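# Move the fork from the paper cup to beside the plate

## Task

Lift the fork out of the paper cup and set it down lying flat next to the plate, on the same side of the plate as the paper cup, with its tines aimed away from the robot arms (toward +x). Nothing else should be disturbed, and at the end neither gripper may be touching anything that was moved.

## Robot and tools

Robot and frames. There are two arms: left_arm, mounted on the +y side, and right_arm, on the -y side. The scene frame has its origin at table height, halfway between the nominal arm bases. In it, +x points out over the table away from the arms, +z points up, and +y points toward left_arm. So tines pointing away from the arms means tines toward +x. The calibrated base placements in the scene frame are left_arm at (+0.007, +0.242, 0) and right_arm at (-0.017, -0.367, 0). Both are only slightly yawed (quat_wxyz about (1, 0, 0, 0.01)), so each base frame is nearly parallel to the scene frame, just shifted. Every hand position, quaternion and target, and any wrist camera pose, is given in that arm's own base frame. Fixed cameras and the table use the scene frame. Reported hand poses can be off by a few centimetres, more when the arm is stretched out.

Gripper. The fingers extend along the gripper's +z axis and close along its y axis. end_effector_position is the point between the finger pads, roughly 1 cm short of the fingertips.

Row layout. Both action tools use a row of 16 plain numbers covering both arms, even if only one arm moves. The first 8 belong to left_arm, the next 8 to right_arm, each as x, y, z, qw, qx, qy, qz, opening. x, y, z are an absolute target position in metres in that arm's base frame. The quaternion is an absolute target orientation with w first. Opening runs from -1 (closed) to +1 (fully open, 0.094 m). To keep an arm still, repeat the pose from the last result taken before it stopped moving, with the opening you want. To keep an orientation, repeat the same quaternion rather than copying the drifting measured one. Sending 0 as an opening is a real command, so resend the current value to leave a gripper unchanged.

execute_actions(actions, cameras). actions is a list of actions. Each action is a table of at most 15 rows, one row per 1/30 s control step. A shorter table repeats its final row until the action's 15 steps are used up. An action is rejected for both arms if any target lies more than 0.6 m from that gripper's current position along any of the gripper's own axes. If the first action fails this check, or any action is malformed, the whole call is refused. An empty list just returns state and images. cameras selects the images: omit, null or ["all"] for all, [] for none.

move(target, speed, blend, opening_speed, blocking, cameras). target is either one 16-number row or a list of up to 15 rows. Each gripper follows a straight line from its current Hand target to these absolute poses, and the paths do not avoid obstacles. speed is the top path speed in m/s, 0.002 to 2.9, default 0.25. Turning is capped at twice that value in rad/s. Give one number or one per target. blend is a corner-rounding distance in m for lists, default 0. opening_speed is the gripper opening rate per second on the -1..1 scale, minimum 0.2; use a low value for fragile items. A move is capped at 10 s. blocking=false returns after about 0.5 s, and a new move then takes over from the running one. The result includes a move: line reporting done, off_target, moving, held or fault, plus limits (paced means the sent pose was clipped, held means steps were withheld). Faster moves lag, stray and hit harder. Do not route a path near an arm's own base.

wait(seconds 0 to 10, cameras) lets time pass while each arm keeps its last command. stop(cameras) brakes a running move. zoom_image(camera, region) enlarges [x0, y0, x1, y1] pixels (at most 504 by 504) of a camera's latest image. read_manual(section) returns licence texts only. finished_scene(scene, 1 to 3) ends the scene and cannot be undone.

Cameras. cam_head_left, cam_head_right, cam_high, cam_low, cam_left_wrist and cam_right_wrist are all 672x504. Wrist camera images can lag slightly behind the arm while it moves.

Reading results. Each result gives per-arm end_effector_position and end_effector_quat_wxyz, Joint positions (the last value is the measured opening in metres), Joint velocities ("within noise" means at rest), joint torques (these include gravity; joints 1 to 3 wrap at ±28 N m), grip_measured (on the command scale, reading up to about 2.7 mm wide when empty), grip_effort_nm (negative while closing), Tool commands, and a Hand target. The Hand target can fall short of what you asked, so send the remainder next time. Each step the controller limits orientation change to 40 degrees of the measured one. Friction can leave a hand a centimetre or so off target without any contact. Calls that run actions also list positions at some control steps.

Gripping and releasing. Once the command drops about 0.05 below the reading at first contact (more for small or round parts), the fingers squeeze at full force, roughly 50 to 64 N per pad and less on very thin parts. grip_measured follows the command and does not show the contact. To release, command an opening well above grip_measured. Let go only once the fork is lying still, then move the hand away.

Things to avoid. Do not drop the fork, let it leave the table, release it while it is moving, strike or shove objects, or knock over the cup and plate. Keep the arms from pressing on each other, and never close one gripper on the other's fingers. The clearance check does not protect the grippers from each other. A loose object may occasionally be nudged by an outside push, so recheck before finishing. Motors heat up when carrying loads, held stretched out or pushing against unreachable targets. MOTOR HOT appears at 75 °C, a fold fault at 90 °C, and the arm goes limp at 100 °C.

Each tool is called after "Call:" as name(argument=value, ...) on one line, values as JSON.

## Session

Call:
execute_actions(actions=[])

Scene clock: 0.00 s.
left_arm: end_effector_position=(+0.2893, -0.0819, +0.1109) grip_measured=+1.000 grip_effort_nm=n/a end_effector_quat_wxyz=(+0.363, -0.034, +0.921, -0.134) | right_arm: end_effector_position=(+0.3500, +0.0634, +0.2005) grip_measured=+1.000 grip_effort_nm=n/a end_effector_quat_wxyz=(+0.544, +0.000, +0.839, +0.014)
Joint positions: left_arm=[-0.252 1.001 0.538 -0.314 0.045 -0.345 0.094] | right_arm=[0.302 1.03 0.622 -0.027 0.252 0.14 0.094]
Joint velocities: within noise
Joint torques (N m): no reading
Heat: left arm: 31 °C; right arm: 27 °C.
Hand target: left_arm +0.2935, -0.0828, +0.1201; +0.376, -0.033, +0.916, -0.137 | right_arm +0.3521, +0.0636, +0.2126; +0.557, +0.003, +0.830, +0.016
Tool commands: left_gripper/opening=+1.0 right_gripper/opening=+1.0

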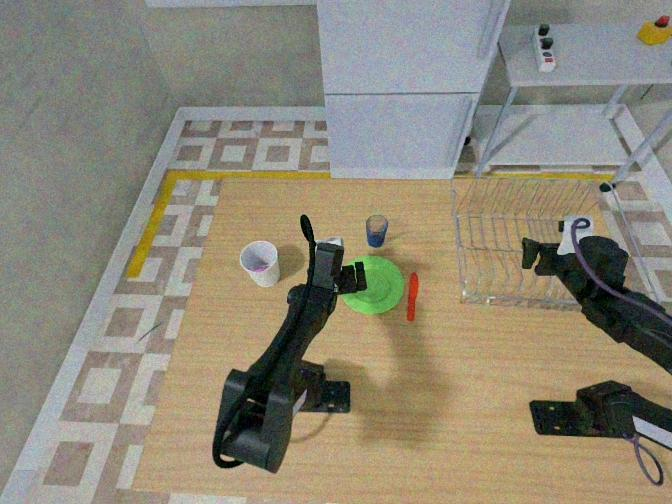

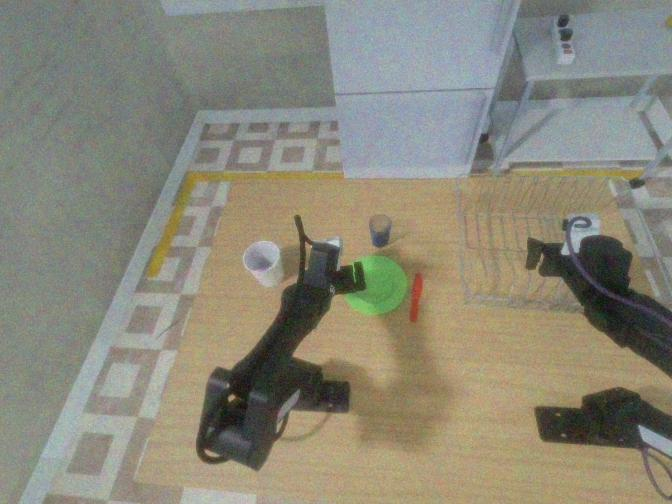

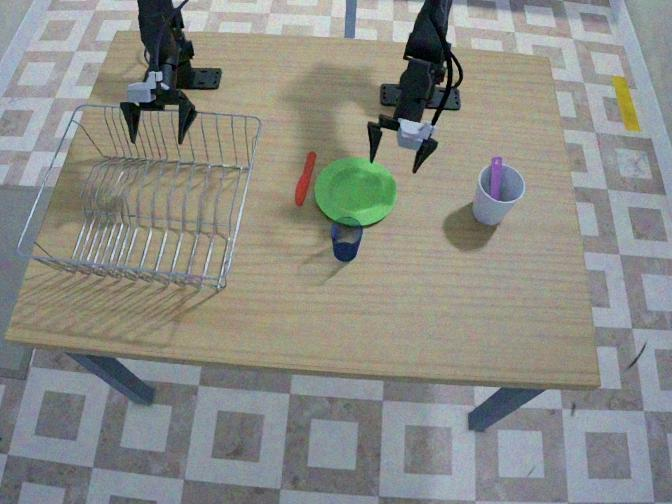

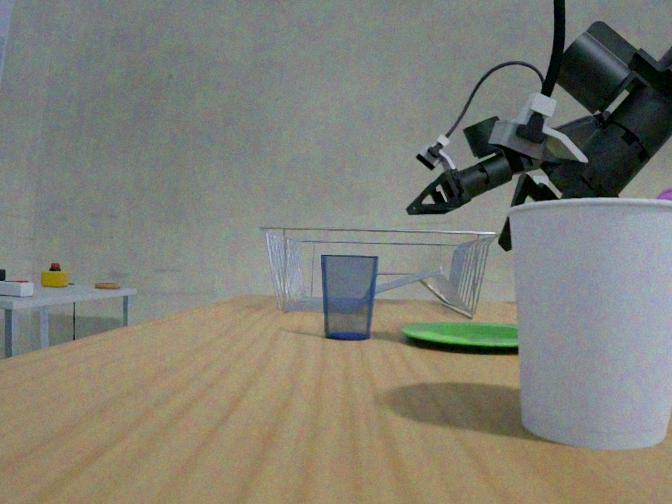

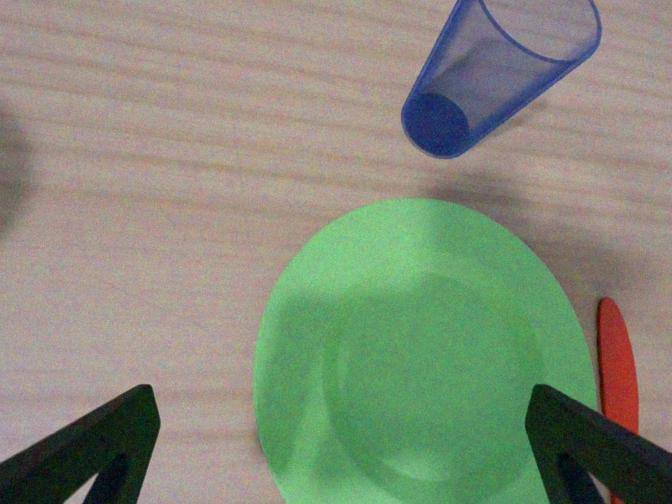

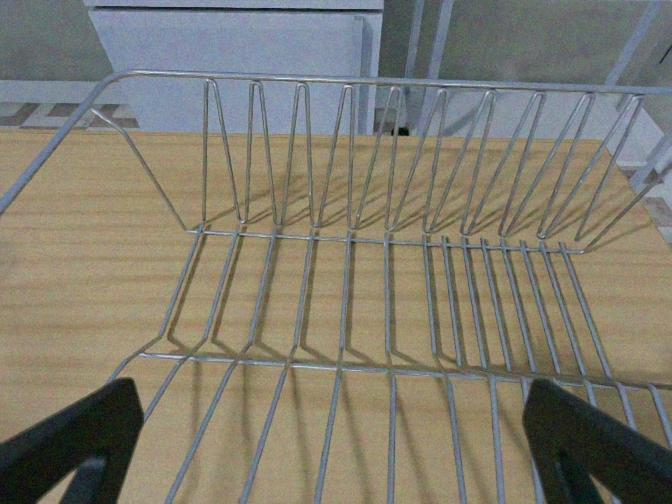

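Call:
zoom_image(camera="cam_high", region=[430, 120, 570, 250])

Call:
zoom_image(camera="cam_head_left", region=[210, 220, 330, 310])

Scaled by 3.600 from the camera's 672x504 image, which has a finer 960x720 frame.

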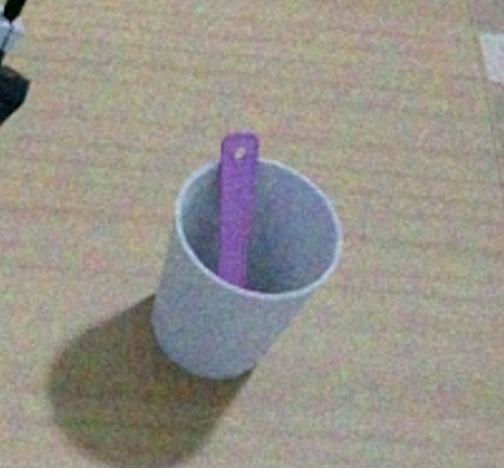

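Scaled by 4.200 from the camera's 672x504 image, which has a finer 960x720 frame.

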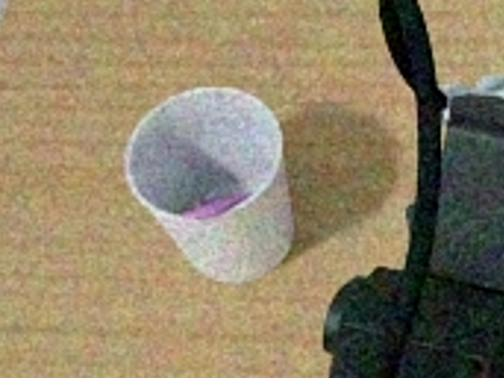

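Call:
move(target=[0.2, 0.15, 0.22, 0.383, 0, 0.924, 0, 1, 0.35, 0.0634, 0.2005, 0.544, 0, 0.839, 0.014, 1], speed=0.25, cameras=["cam_left_wrist", "cam_high", "cam_head_left"])

Scene clock: 51.63 s.
left_arm: end_effector_position=(+0.1969, +0.1493, +0.2080) grip_measured=+1.000 grip_effort_nm=-0.037 end_effector_quat_wxyz=(+0.369, -0.010, +0.929, -0.003) | right_arm: end_effector_position=(+0.3500, +0.0634, +0.2005) grip_measured=+1.000 grip_effort_nm=-0.002 end_effector_quat_wxyz=(+0.544, +0.000, +0.839, +0.014)
Joint positions: left_arm=[1.1 1.067 1.036 -1.135 0.657 0.939 0.094] | right_arm=[0.302 1.03 0.622 -0.027 0.252 0.14 0.094]
Joint velocities: within noise
Joint torques (N m): left_arm=[0.68 -1.66 9.76 0.55 0.52 0.13] | right_arm=[-0.09 -2.48 7.57 2.12 0.07 0.02]
Heat: left arm: 37 °C; right arm: 35 °C.
Hand target: left_arm +0.1999, +0.1500, +0.2198; +0.383, +0.000, +0.924, +0.001 | right_arm +0.3500, +0.0634, +0.2005; +0.544, +0.000, +0.839, +0.014
Off the commanded pose: left_arm 0.012 m, 2 deg | right_arm 0.000 m, 0 deg.
move: off_target (left_arm)
camera_calibration:
cam_left_wrist: T_world_to_cam=[[0.01114, -0.999794, 0.0169477, 0.143548], [-0.954638, -0.0156774, -0.297356, 0.290763], [0.29756, -0.0128663, -0.954616, 0.232853], [0, 0, 0, 1]] pos_world=[0.206686, 0.151073, 0.306313]
Images, in order (width x height): cam_head_left 672x504, cam_high 672x504, cam_left_wrist 672x504.

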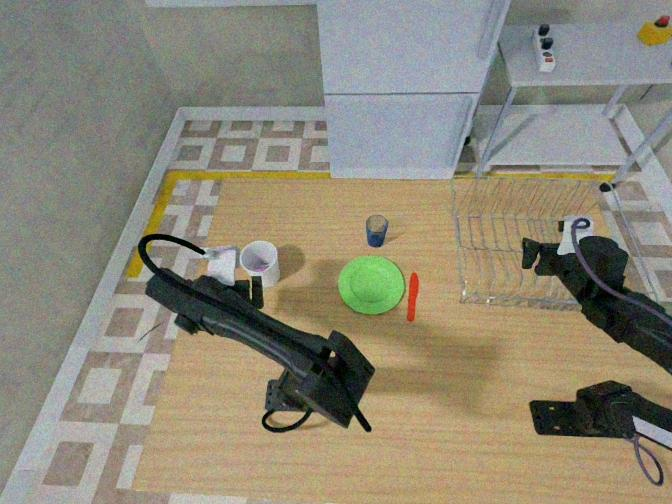

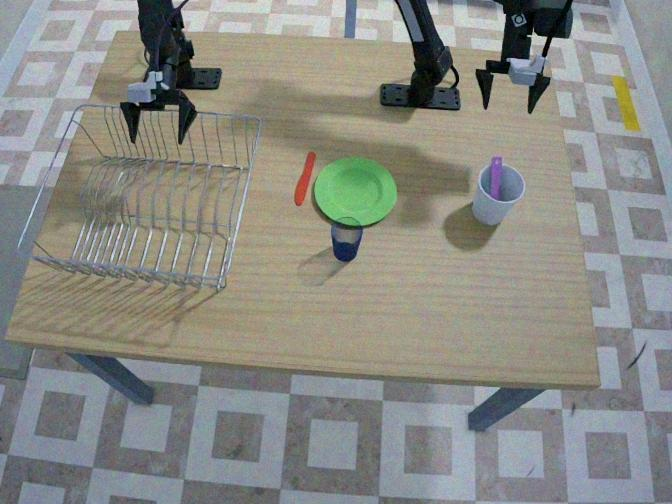

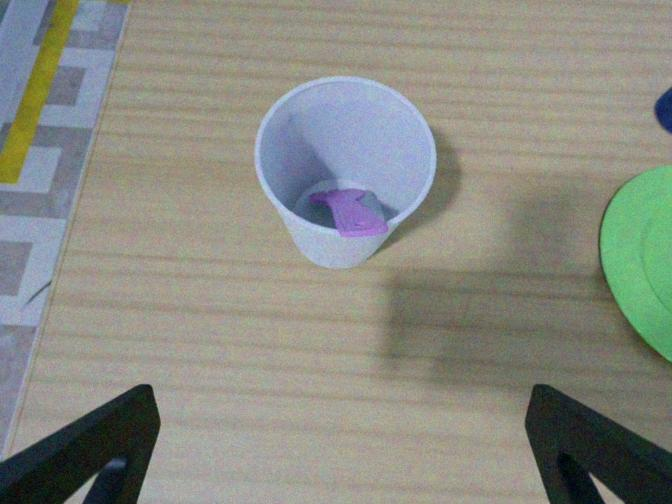

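Call:
zoom_image(camera="cam_left_wrist", region=[240, 60, 460, 280])

Call:
zoom_image(camera="cam_high", region=[455, 140, 545, 230])

Scaled by 2.291 from the camera's 672x504 image, which has a finer 960x720 frame.

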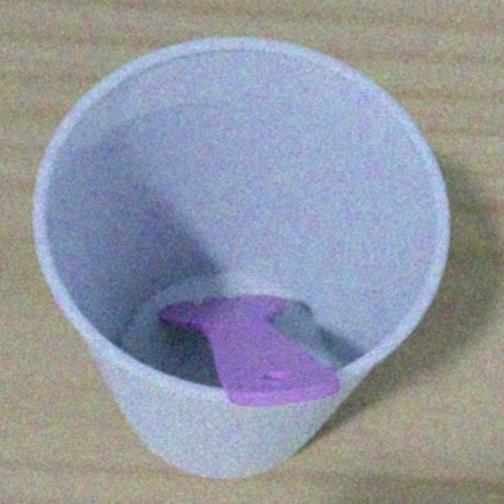

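Scaled by 5.600 from the camera's 672x504 image, which has a finer 960x720 frame.

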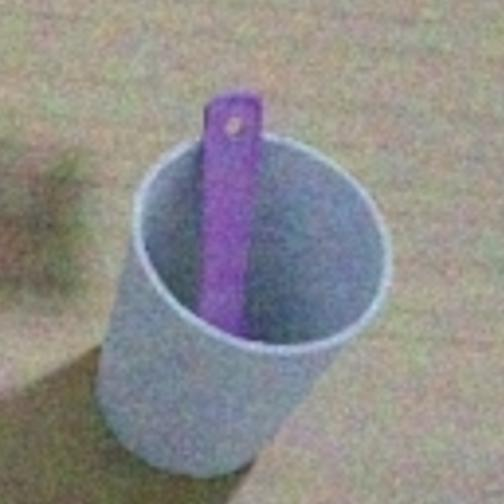

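Call:
zoom_image(camera="cam_left_wrist", region=[300, 180, 400, 255])

Scaled by 5.040 from the camera's 672x504 image, which has a finer 960x720 frame.

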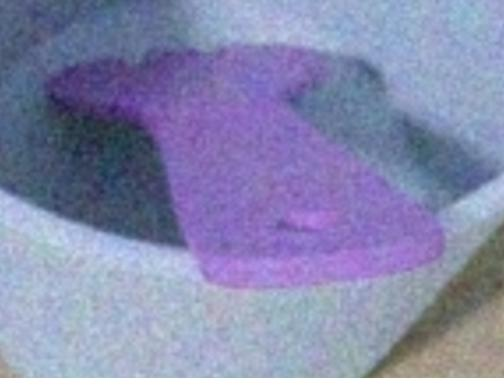

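Call:
move(target=[0.268, 0.136, 0.205, 0.0435, -0.0697, 0.9966, 0.003, 0.2, 0.35, 0.0634, 0.2005, 0.544, 0, 0.839, 0.014, 1], speed=0.2, cameras=["cam_left_wrist", "cam_high", "cam_low", "cam_head_left"])

Scene clock: 119.73 s.
left_arm: end_effector_position=(+0.2662, +0.1345, +0.1987) grip_measured=+0.203 grip_effort_nm=-0.164 end_effector_quat_wxyz=(+0.041, -0.066, +0.997, -0.003) | right_arm: end_effector_position=(+0.3500, +0.0634, +0.2005) grip_measured=+1.000 grip_effort_nm=-0.002 end_effector_quat_wxyz=(+0.544, +0.000, +0.839, +0.014)
Joint positions: left_arm=[0.487 1.634 1.651 -1.516 0.038 0.353 0.057] | right_arm=[0.302 1.03 0.622 -0.027 0.252 0.14 0.094]
Joint velocities: within noise
Joint torques (N m): left_arm=[-0.1 -6.37 8.96 0.03 -0.08 -0.13] | right_arm=[-0.05 -2.4 7.54 2.15 0.04 0]
Heat: left arm: 38 °C; right arm: 34 °C.
Hand target: left_arm +0.2680, +0.1359, +0.2049; +0.044, -0.070, +0.997, +0.003 | right_arm +0.3500, +0.0634, +0.2005; +0.544, +0.000, +0.839, +0.014
Off the commanded pose: left_arm 0.007 m, 1 deg | right_arm 0.000 m, 0 deg.
move: done
camera_calibration:
cam_left_wrist: T_world_to_cam=[[0.130359, -0.991328, 0.0166236, 0.0953167], [-0.924175, -0.115423, 0.364113, 0.227804], [-0.359036, -0.0628284, -0.931207, 0.379906], [0, 0, 0, 1]] pos_world=[0.334505, 0.144653, 0.26924]
Images, in order (width x height): cam_head_left 672x504, cam_high 672x504, cam_low 672x504, cam_left_wrist 672x504.

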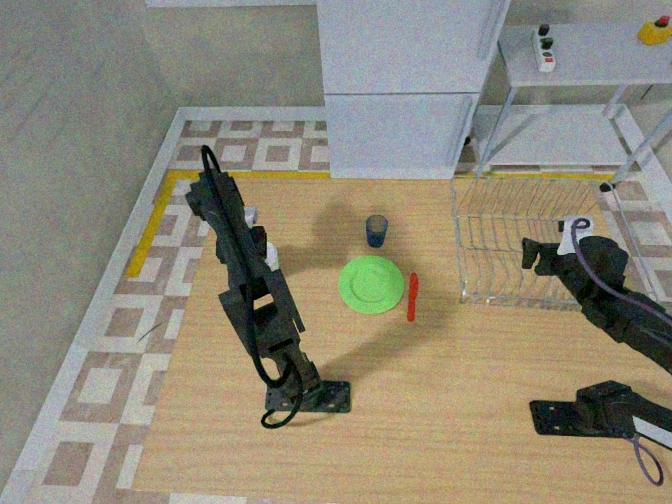

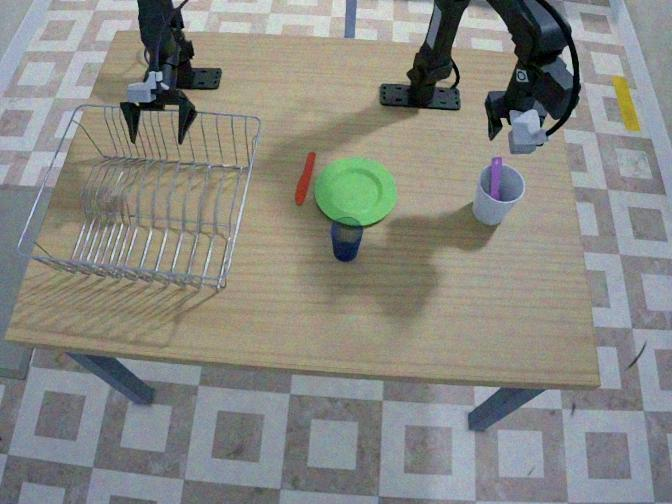

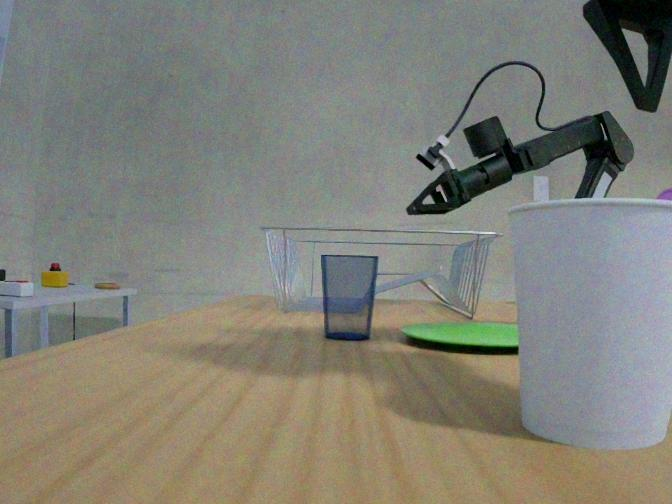

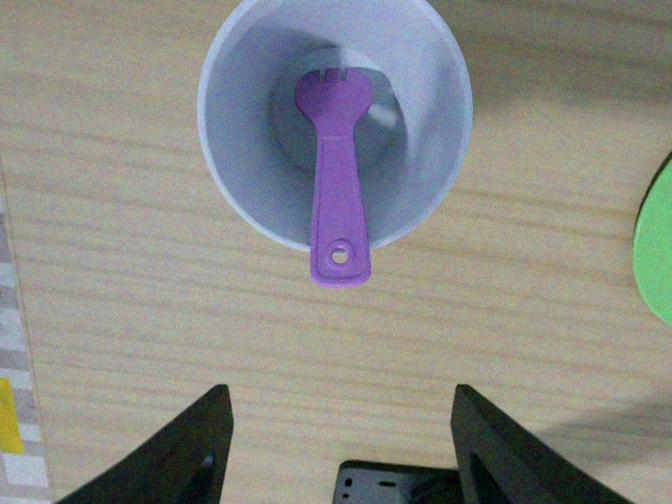

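Call:
move(target=[0.273, 0.1355, 0.138, 0.0435, -0.0697, 0.9966, 0.003, 0.1, 0.35, 0.0634, 0.2005, 0.544, 0, 0.839, 0.014, 1], speed=0.08, cameras=["cam_left_wrist", "cam_high", "cam_low"])

Scene clock: 146.37 s.
left_arm: end_effector_position=(+0.2694, +0.1338, +0.1345) grip_measured=+0.103 grip_effort_nm=-0.168 end_effector_quat_wxyz=(+0.030, -0.068, +0.997, -0.007) | right_arm: end_effector_position=(+0.3500, +0.0634, +0.2005) grip_measured=+1.000 grip_effort_nm=-0.002 end_effector_quat_wxyz=(+0.544, +0.000, +0.839, +0.014)
Joint positions: left_arm=[0.48 1.634 1.395 -1.283 0.037 0.343 0.052] | right_arm=[0.302 1.03 0.622 -0.027 0.252 0.14 0.094]
Joint velocities: within noise
Joint torques (N m): left_arm=[-0.21 -8.51 5.85 0.35 -0.08 -0.09] | right_arm=[-0.05 -2.41 7.56 2.12 0.08 0.02]
Heat: left arm: 35 °C; right arm: 34 °C.
Hand target: left_arm +0.2730, +0.1355, +0.1381; +0.043, -0.070, +0.997, +0.003 | right_arm +0.3500, +0.0634, +0.2005; +0.544, +0.000, +0.839, +0.014
Off the commanded pose: left_arm 0.005 m, 2 deg | right_arm 0.000 m, 0 deg.
move: done
camera_calibration:
cam_left_wrist: T_world_to_cam=[[0.133041, -0.990812, 0.0243087, 0.0934628], [-0.915979, -0.113551, 0.384822, 0.248746], [-0.378526, -0.0734633, -0.922671, 0.326792], [0, 0, 0, 1]] pos_world=[0.339111, 0.144857, 0.203526]
Images, in order (width x height): cam_high 672x504, cam_low 672x504, cam_left_wrist 672x504.

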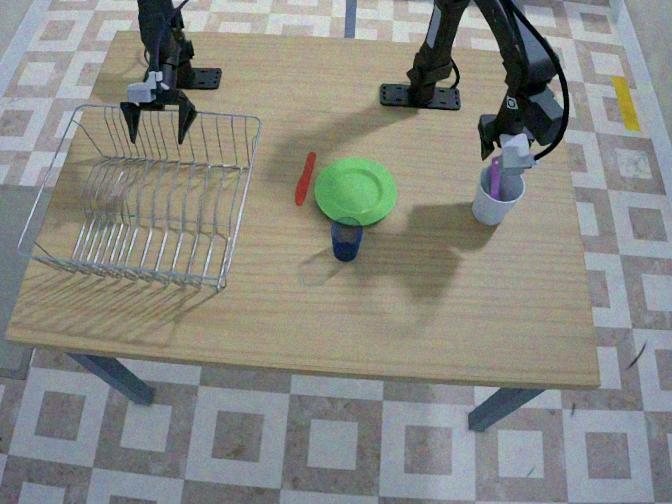

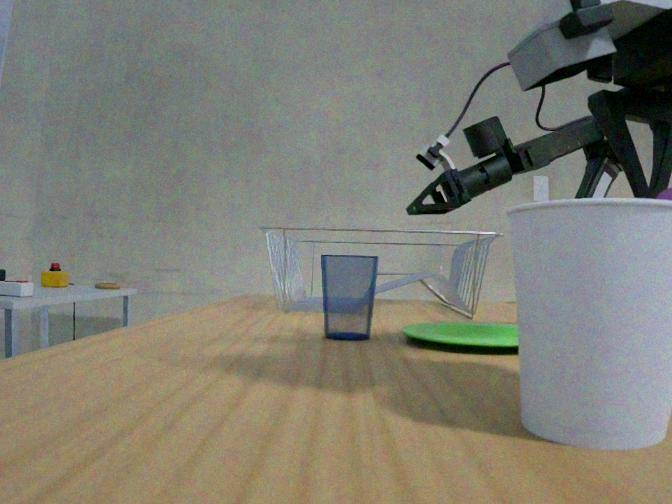

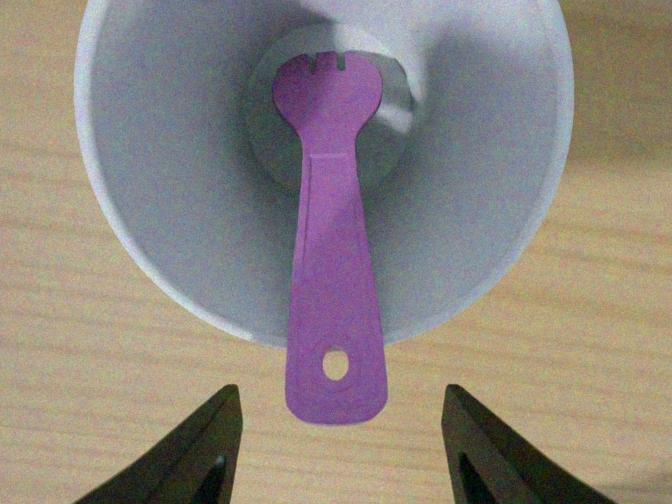

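Call:
move(target=[0.274, 0.1365, 0.133, 0.0435, -0.0697, 0.9966, 0.003, -0.3, 0.35, 0.0634, 0.2005, 0.544, 0, 0.839, 0.014, 1], speed=0.05, opening_speed=0.5, cameras=["cam_left_wrist", "cam_low"])

Scene clock: 151.07 s.
left_arm: end_effector_position=(+0.2707, +0.1345, +0.1311) grip_measured=-0.297 grip_effort_nm=-0.168 end_effector_quat_wxyz=(+0.033, -0.068, +0.997, -0.006) | right_arm: end_effector_position=(+0.3500, +0.0634, +0.2005) grip_measured=+1.000 grip_effort_nm=-0.007 end_effector_quat_wxyz=(+0.544, +0.000, +0.839, +0.014)
Joint positions: left_arm=[0.48 1.634 1.381 -1.264 0.037 0.343 0.033] | right_arm=[0.302 1.03 0.622 -0.027 0.252 0.14 0.094]
Joint velocities: within noise
Joint torques (N m): left_arm=[-0.1 -7.98 5.76 0.34 -0.07 -0.07] | right_arm=[-0.12 -2.45 7.62 2.16 0.09 0.01]
Heat: left arm: 35 °C; right arm: 34 °C.
Hand target: left_arm +0.2740, +0.1365, +0.1331; +0.043, -0.070, +0.997, +0.003 | right_arm +0.3500, +0.0634, +0.2005; +0.544, +0.000, +0.839, +0.014
Off the commanded pose: left_arm 0.004 m, 2 deg | right_arm 0.000 m, 0 deg.
move: done
camera_calibration:
cam_left_wrist: T_world_to_cam=[[0.132941, -0.990874, 0.0222727, 0.0943486], [-0.918052, -0.11464, 0.379524, 0.252796], [-0.373507, -0.0709018, -0.924914, 0.322812], [0, 0, 0, 1]] pos_world=[0.340109, 0.145356, 0.20053]
Images, in order (width x height): cam_low 672x504, cam_left_wrist 672x504.

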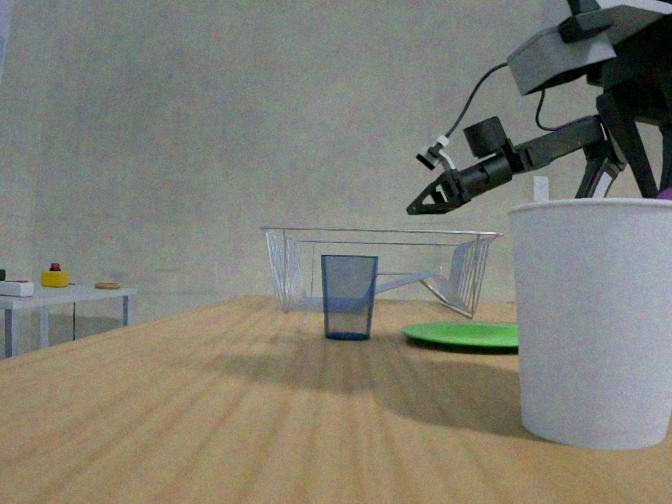

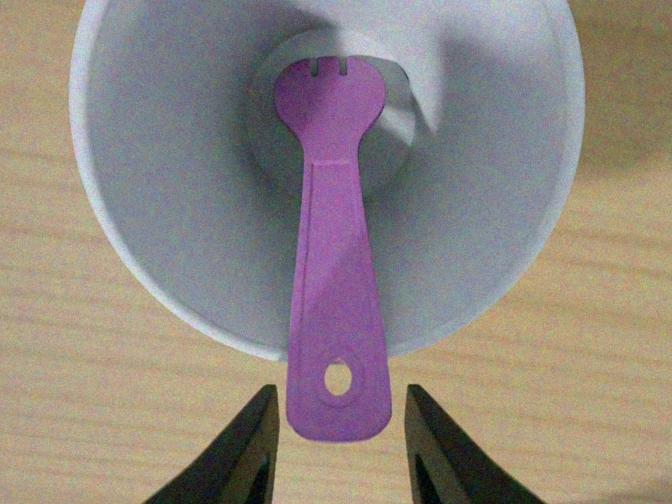

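Call:
move(target=[0.274, 0.1365, 0.133, 0.0435, -0.0697, 0.9966, 0.003, -0.58, 0.35, 0.0634, 0.2005, 0.544, 0, 0.839, 0.014, 1], speed=0.05, opening_speed=0.2, cameras=["cam_left_wrist", "cam_high"])

Scene clock: 155.30 s.
left_arm: end_effector_position=(+0.2708, +0.1347, +0.1311) grip_measured=-0.547 grip_effort_nm=-1.023 end_effector_quat_wxyz=(+0.033, -0.068, +0.997, -0.006) | right_arm: end_effector_position=(+0.3500, +0.0634, +0.2005) grip_measured=+1.000 grip_effort_nm=-0.007 end_effector_quat_wxyz=(+0.544, +0.000, +0.839, +0.014)
Joint positions: left_arm=[0.48 1.634 1.381 -1.263 0.036 0.343 0.021] | right_arm=[0.302 1.03 0.622 -0.027 0.252 0.14 0.094]
Joint velocities: within noise
Joint torques (N m): left_arm=[-0.09 -8.01 5.78 0.34 -0.08 -0.08] | right_arm=[0.02 -2.37 7.72 2.17 0.04 0.02]
Heat: left arm: 35 °C; right arm: 34 °C.
Hand target: left_arm +0.2740, +0.1365, +0.1330; +0.043, -0.070, +0.997, +0.003 | right_arm +0.3500, +0.0634, +0.2005; +0.544, +0.000, +0.839, +0.014
Off the commanded pose: left_arm 0.004 m, 2 deg | right_arm 0.000 m, 0 deg.
move: done
camera_calibration:
cam_left_wrist: T_world_to_cam=[[0.132978, -0.990884, 0.0215859, 0.0945608], [-0.918245, -0.114975, 0.378956, 0.253127], [-0.373019, -0.0702141, -0.925163, 0.322641], [0, 0, 0, 1]] pos_world=[0.340209, 0.145456, 0.20053]
Images, in order (width x height): cam_high 672x504, cam_left_wrist 672x504.

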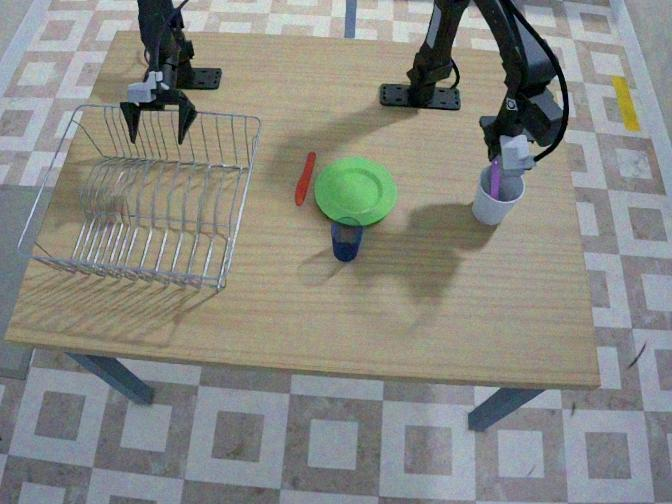

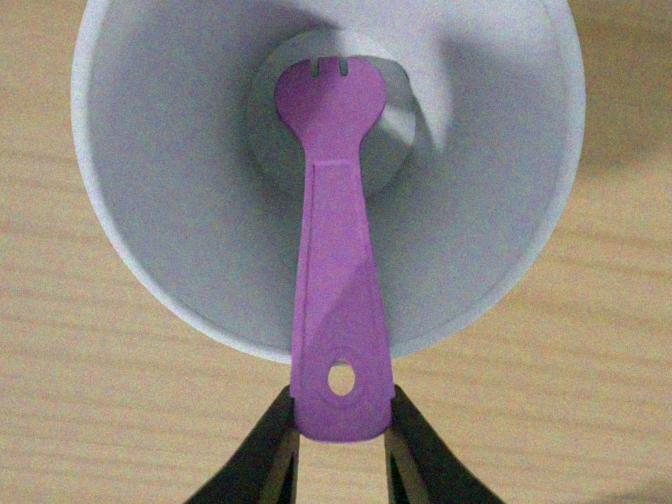

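Call:
move(target=[[0.274, 0.1365, 0.22, 0.0435, -0.0697, 0.9966, 0.003, -0.59, 0.35, 0.0634, 0.2005, 0.544, 0, 0.839, 0.014, 1], [0.27, 0.1365, 0.268, 0.0870, -0.0695, 0.9938, 0.0061, -0.59, 0.35, 0.0634, 0.2005, 0.544, 0, 0.839, 0.014, 1]], speed=0.12, blend=0.02, cameras=["cam_left_wrist", "cam_high", "cam_low"])

Scene clock: 177.33 s.
left_arm: end_effector_position=(+0.2716, +0.1383, +0.2571) grip_measured=-0.549 grip_effort_nm=-1.053 end_effector_quat_wxyz=(+0.121, -0.073, +0.990, +0.028) | right_arm: end_effector_position=(+0.3500, +0.0634, +0.2005) grip_measured=+1.000 grip_effort_nm=-0.002 end_effector_quat_wxyz=(+0.544, +0.000, +0.839, +0.014)
Joint positions: left_arm=[0.496 1.571 1.806 -1.56 0.048 0.343 0.021] | right_arm=[0.302 1.03 0.622 -0.027 0.252 0.14 0.094]
Joint velocities: within noise
Joint torques (N m): left_arm=[0.59 -7.5 8.09 0.35 0.12 0.08] | right_arm=[-0.05 -2.33 7.5 2.14 0.08 0.05]
Heat: left arm: 34 °C; right arm: 35 °C.
Hand target: left_arm +0.2699, +0.1365, +0.2672; +0.136, -0.070, +0.988, +0.028 | right_arm +0.3500, +0.0634, +0.2005; +0.544, +0.000, +0.839, +0.014
Off the commanded pose: left_arm 0.011 m, 5 deg | right_arm 0.000 m, 0 deg.
joint sent to its limit (left arm) — joint 4 (wrist pitch), lower limit. The joint targets are off in orientation, not in position.
move: off_target (left_arm)
camera_calibration:
cam_left_wrist: T_world_to_cam=[[0.148082, -0.98845, -0.0322346, 0.104642], [-0.96695, -0.151548, 0.205038, 0.269434], [-0.207555, 0.000806725, -0.978223, 0.398588], [0, 0, 0, 1]] pos_world=[0.327762, 0.143943, 0.338037]
Images, in order (width x height): cam_high 672x504, cam_low 672x504, cam_left_wrist 672x504.

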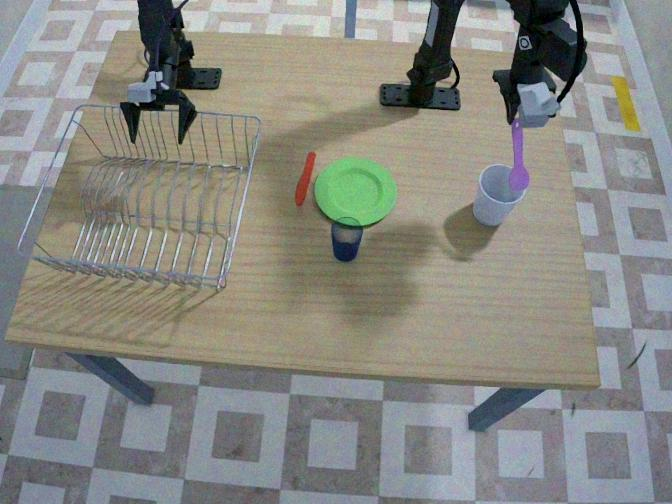

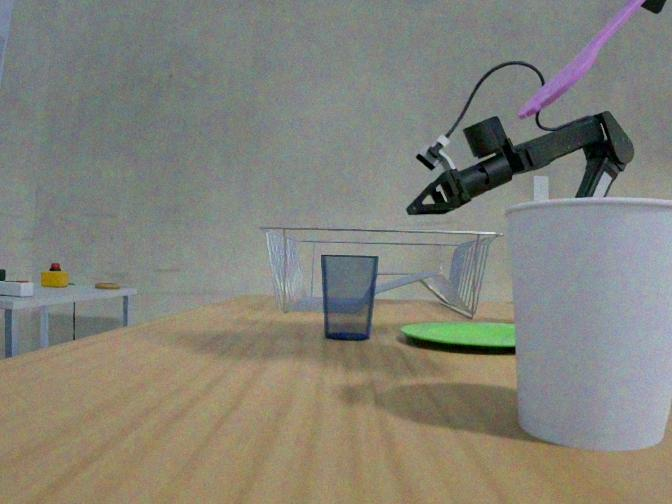

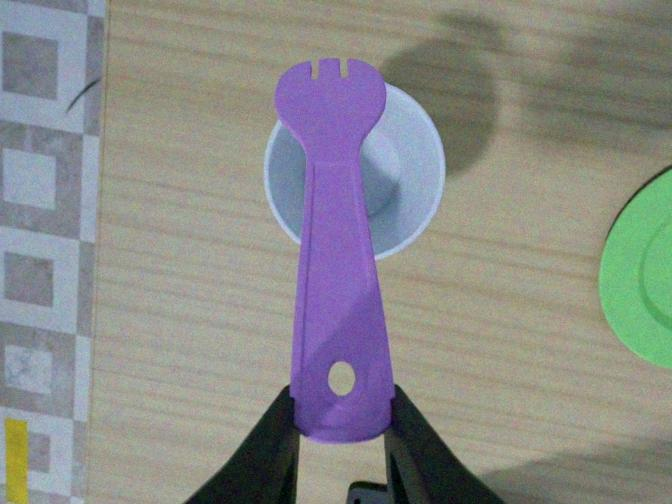

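Call:
move(target=[[0.255, 0.08, 0.262, 0.2588, 0, 0.9659, 0, -0.59, 0.35, 0.0634, 0.2005, 0.544, 0, 0.839, 0.014, 1], [0.255, -0.005, 0.13, 0.2588, 0, 0.9659, 0, -0.59, 0.35, 0.0634, 0.2005, 0.544, 0, 0.839, 0.014, 1]], speed=0.15, blend=0.03, cameras=["cam_left_wrist", "cam_high", "cam_low", "cam_head_left"])

Scene clock: 183.07 s.
left_arm: end_effector_position=(+0.2492, -0.0057, +0.1243) grip_measured=-0.549 grip_effort_nm=-1.053 end_effector_quat_wxyz=(+0.238, +0.004, +0.971, -0.004) | right_arm: end_effector_position=(+0.3500, +0.0634, +0.2005) grip_measured=+1.000 grip_effort_nm=0.007 end_effector_quat_wxyz=(+0.544, +0.000, +0.839, +0.014)
Joint positions: left_arm=[-0.03 1.022 0.785 -0.853 -0.005 -0.02 0.021] | right_arm=[0.302 1.03 0.622 -0.027 0.252 0.14 0.094]
Joint velocities: within noise
Joint torques (N m): left_arm=[-0.27 -3.58 6.68 1.06 -0.15 -0.07] | right_arm=[0.05 -2.29 7.54 2.13 0.09 -0.01]
Heat: left arm: 35 °C; right arm: 35 °C.
Hand target: left_arm +0.2547, -0.0050, +0.1302; +0.259, +0.000, +0.966, +0.000 | right_arm +0.3500, +0.0634, +0.2005; +0.544, +0.000, +0.839, +0.014
Off the commanded pose: left_arm 0.008 m, 3 deg | right_arm 0.000 m, 0 deg.
move: off_target (left_arm)
camera_calibration:
cam_left_wrist: T_world_to_cam=[[-0.0138244, -0.999856, 0.00988338, -0.00353596], [-0.999538, 0.0135512, -0.0271948, 0.291151], [0.027057, -0.0102548, -0.999581, 0.208319], [0, 0, 0, 1]] pos_world=[0.285331, -0.00534463, 0.216184]
Images, in order (width x height): cam_head_left 672x504, cam_high 672x504, cam_low 672x504, cam_left_wrist 672x504.

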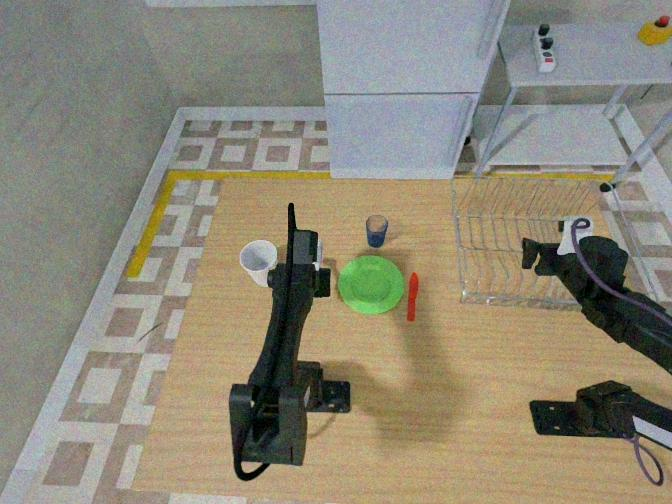

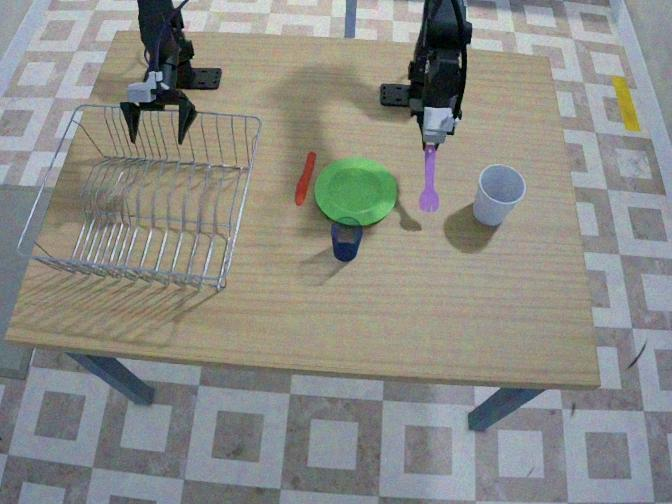

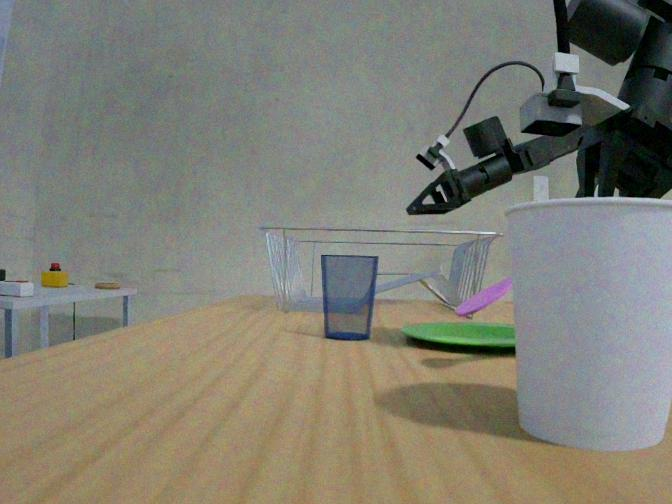

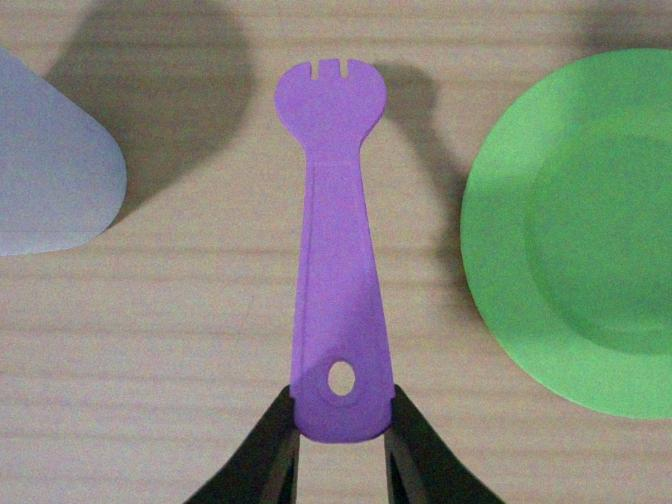

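Call:
move(target=[[0.255, -0.005, 0.08, 0.2588, 0, 0.9659, 0, -0.59, 0.35, 0.0634, 0.2005, 0.544, 0, 0.839, 0.014, 1], [0.255, -0.005, 0.045, 0.2588, 0, 0.9659, 0, -0.59, 0.35, 0.0634, 0.2005, 0.544, 0, 0.839, 0.014, 1]], speed=[0.12, 0.05], blend=0.01, cameras=["cam_left_wrist", "cam_low"])

Scene clock: 191.03 s.
left_arm: end_effector_position=(+0.2505, -0.0056, +0.0448) grip_measured=-0.550 grip_effort_nm=-1.053 end_effector_quat_wxyz=(+0.250, +0.004, +0.968, -0.004) | right_arm: end_effector_position=(+0.3500, +0.0634, +0.2005) grip_measured=+1.000 grip_effort_nm=-0.007 end_effector_quat_wxyz=(+0.544, +0.000, +0.839, +0.014)
Joint positions: left_arm=[-0.03 1.075 0.476 -0.468 -0.006 -0.021 0.021] | right_arm=[0.302 1.03 0.622 -0.027 0.252 0.14 0.094]
Joint velocities: within noise
Joint torques (N m): left_arm=[-0.29 -1.62 6.15 1.08 -0.13 -0.1] | right_arm=[-0.12 -2.44 7.68 2.13 0.09 0]
Heat: left arm: 35 °C; right arm: 35 °C.
Hand target: left_arm +0.2549, -0.0050, +0.0453; +0.259, +0.000, +0.966, +0.000 | right_arm +0.3500, +0.0634, +0.2005; +0.544, +0.000, +0.839, +0.014
Off the commanded pose: left_arm 0.005 m, 1 deg | right_arm 0.000 m, 0 deg.
move: done
camera_calibration:
cam_left_wrist: T_world_to_cam=[[-0.0130835, -0.999865, 0.00993747, -0.0027894], [-0.998627, 0.0125619, -0.050852, 0.291091], [0.0507203, -0.0105891, -0.998657, 0.122932], [0, 0, 0, 1]] pos_world=[0.28442, -0.00514394, 0.137597]
Images, in order (width x height): cam_low 672x504, cam_left_wrist 672x504.

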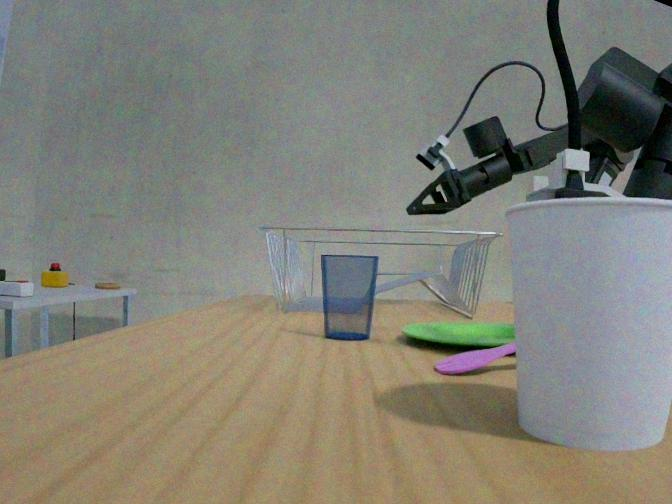

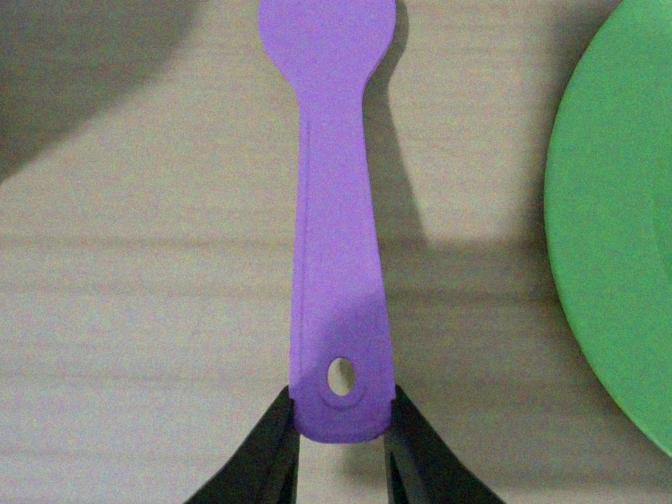

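Call:
move(target=[0.253, -0.005, 0.02, 0.2588, 0, 0.9659, 0, -0.59, 0.35, 0.0634, 0.2005, 0.544, 0, 0.839, 0.014, 1], speed=0.04, cameras=["cam_left_wrist", "cam_low"])

Scene clock: 194.43 s.
left_arm: end_effector_position=(+0.2518, -0.0053, +0.0222) grip_measured=-0.550 grip_effort_nm=-1.048 end_effector_quat_wxyz=(+0.255, +0.003, +0.967, -0.003) | right_arm: end_effector_position=(+0.3500, +0.0634, +0.2005) grip_measured=+1.000 grip_effort_nm=0.002 end_effector_quat_wxyz=(+0.544, +0.000, +0.839, +0.014)
Joint positions: left_arm=[-0.03 1.127 0.397 -0.324 -0.008 -0.022 0.021] | right_arm=[0.302 1.03 0.622 -0.027 0.252 0.14 0.094]
Joint velocities: within noise
Joint torques (N m): left_arm=[-0.34 -1.55 5.42 1.13 -0.11 -0.09] | right_arm=[0.03 -2.37 7.56 2.13 0.09 0]
Heat: left arm: 35 °C; right arm: 35 °C.
Hand target: left_arm +0.2528, -0.0050, +0.0201; +0.259, +0.000, +0.966, +0.000 | right_arm +0.3500, +0.0634, +0.2005; +0.544, +0.000, +0.839, +0.014
Off the commanded pose: left_arm 0.003 m, 1 deg | right_arm 0.000 m, 0 deg.
move: done
camera_calibration:
cam_left_wrist: T_world_to_cam=[[-0.0118898, -0.999891, 0.00870453, -0.00246293], [-0.99797, 0.0113214, -0.0626658, 0.291317], [0.0625605, -0.00943195, -0.997997, 0.0972204], [0, 0, 0, 1]] pos_world=[0.284614, -0.0048438, 0.115303]
Images, in order (width x height): cam_low 672x504, cam_left_wrist 672x504.

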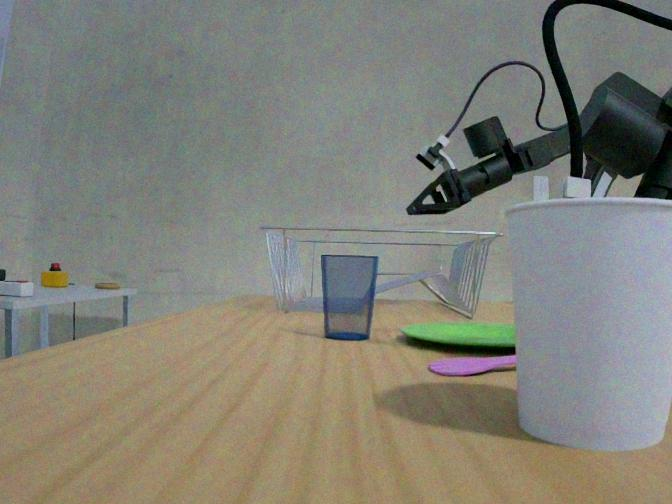

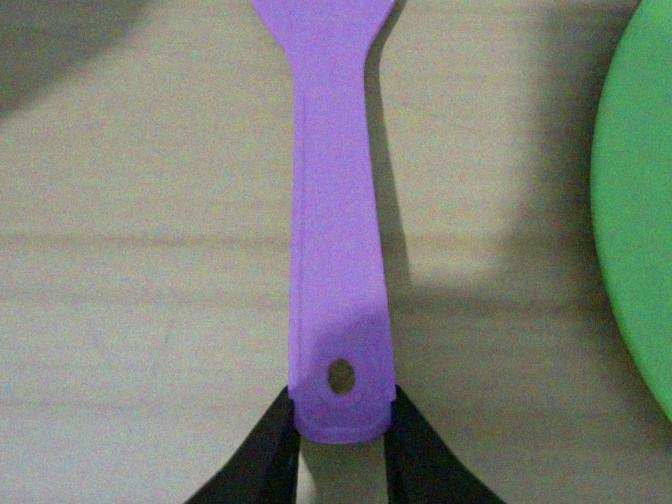

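Call:
move(target=[0.253, -0.005, 0.012, 0.2588, 0, 0.9659, 0, -0.59, 0.35, 0.0634, 0.2005, 0.544, 0, 0.839, 0.014, 1], speed=0.03, cameras=["cam_left_wrist", "cam_low"])

Scene clock: 198.20 s.
left_arm: end_effector_position=(+0.2599, -0.0052, +0.0220) grip_measured=-0.550 grip_effort_nm=-1.062 end_effector_quat_wxyz=(+0.273, +0.003, +0.962, -0.003) | right_arm: end_effector_position=(+0.3500, +0.0634, +0.2005) grip_measured=+1.000 grip_effort_nm=0.002 end_effector_quat_wxyz=(+0.544, +0.000, +0.839, +0.014)
Joint positions: left_arm=[-0.03 1.144 0.383 -0.257 -0.009 -0.022 0.021] | right_arm=[0.302 1.03 0.622 -0.027 0.252 0.14 0.094]
Joint velocities: within noise
Joint torques (N m): left_arm=[-0.34 -1.01 4.53 0.95 -0.1 -0.09] | right_arm=[-0.14 -2.3 7.5 2.16 0.08 0.03]
Heat: left arm: 35 °C; right arm: 35 °C.
Hand target: left_arm +0.2526, -0.0050, +0.0124; +0.259, +0.000, +0.966, +0.000 | right_arm +0.3500, +0.0634, +0.2005; +0.544, +0.000, +0.839, +0.014
Off the commanded pose: left_arm 0.012 m, 2 deg | right_arm 0.000 m, 0 deg.
move: off_target (left_arm)
camera_calibration:
cam_left_wrist: T_world_to_cam=[[-0.0114669, -0.999902, 0.00805886, -0.00246235], [-0.995011, 0.0106113, -0.0991972, 0.299433], [0.099102, -0.00915614, -0.995035, 0.08693], [0, 0, 0, 1]] pos_world=[0.289296, -0.00484355, 0.116221]
Images, in order (width x height): cam_low 672x504, cam_left_wrist 672x504.

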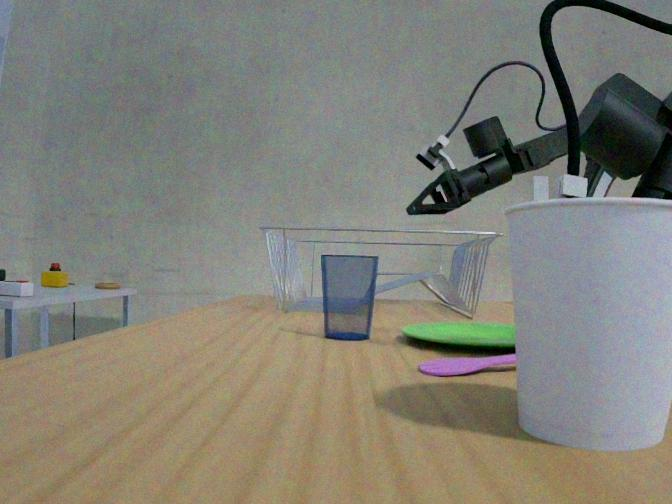

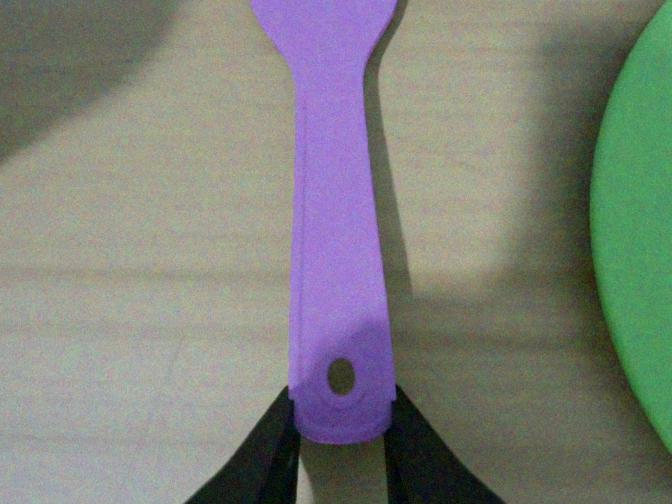

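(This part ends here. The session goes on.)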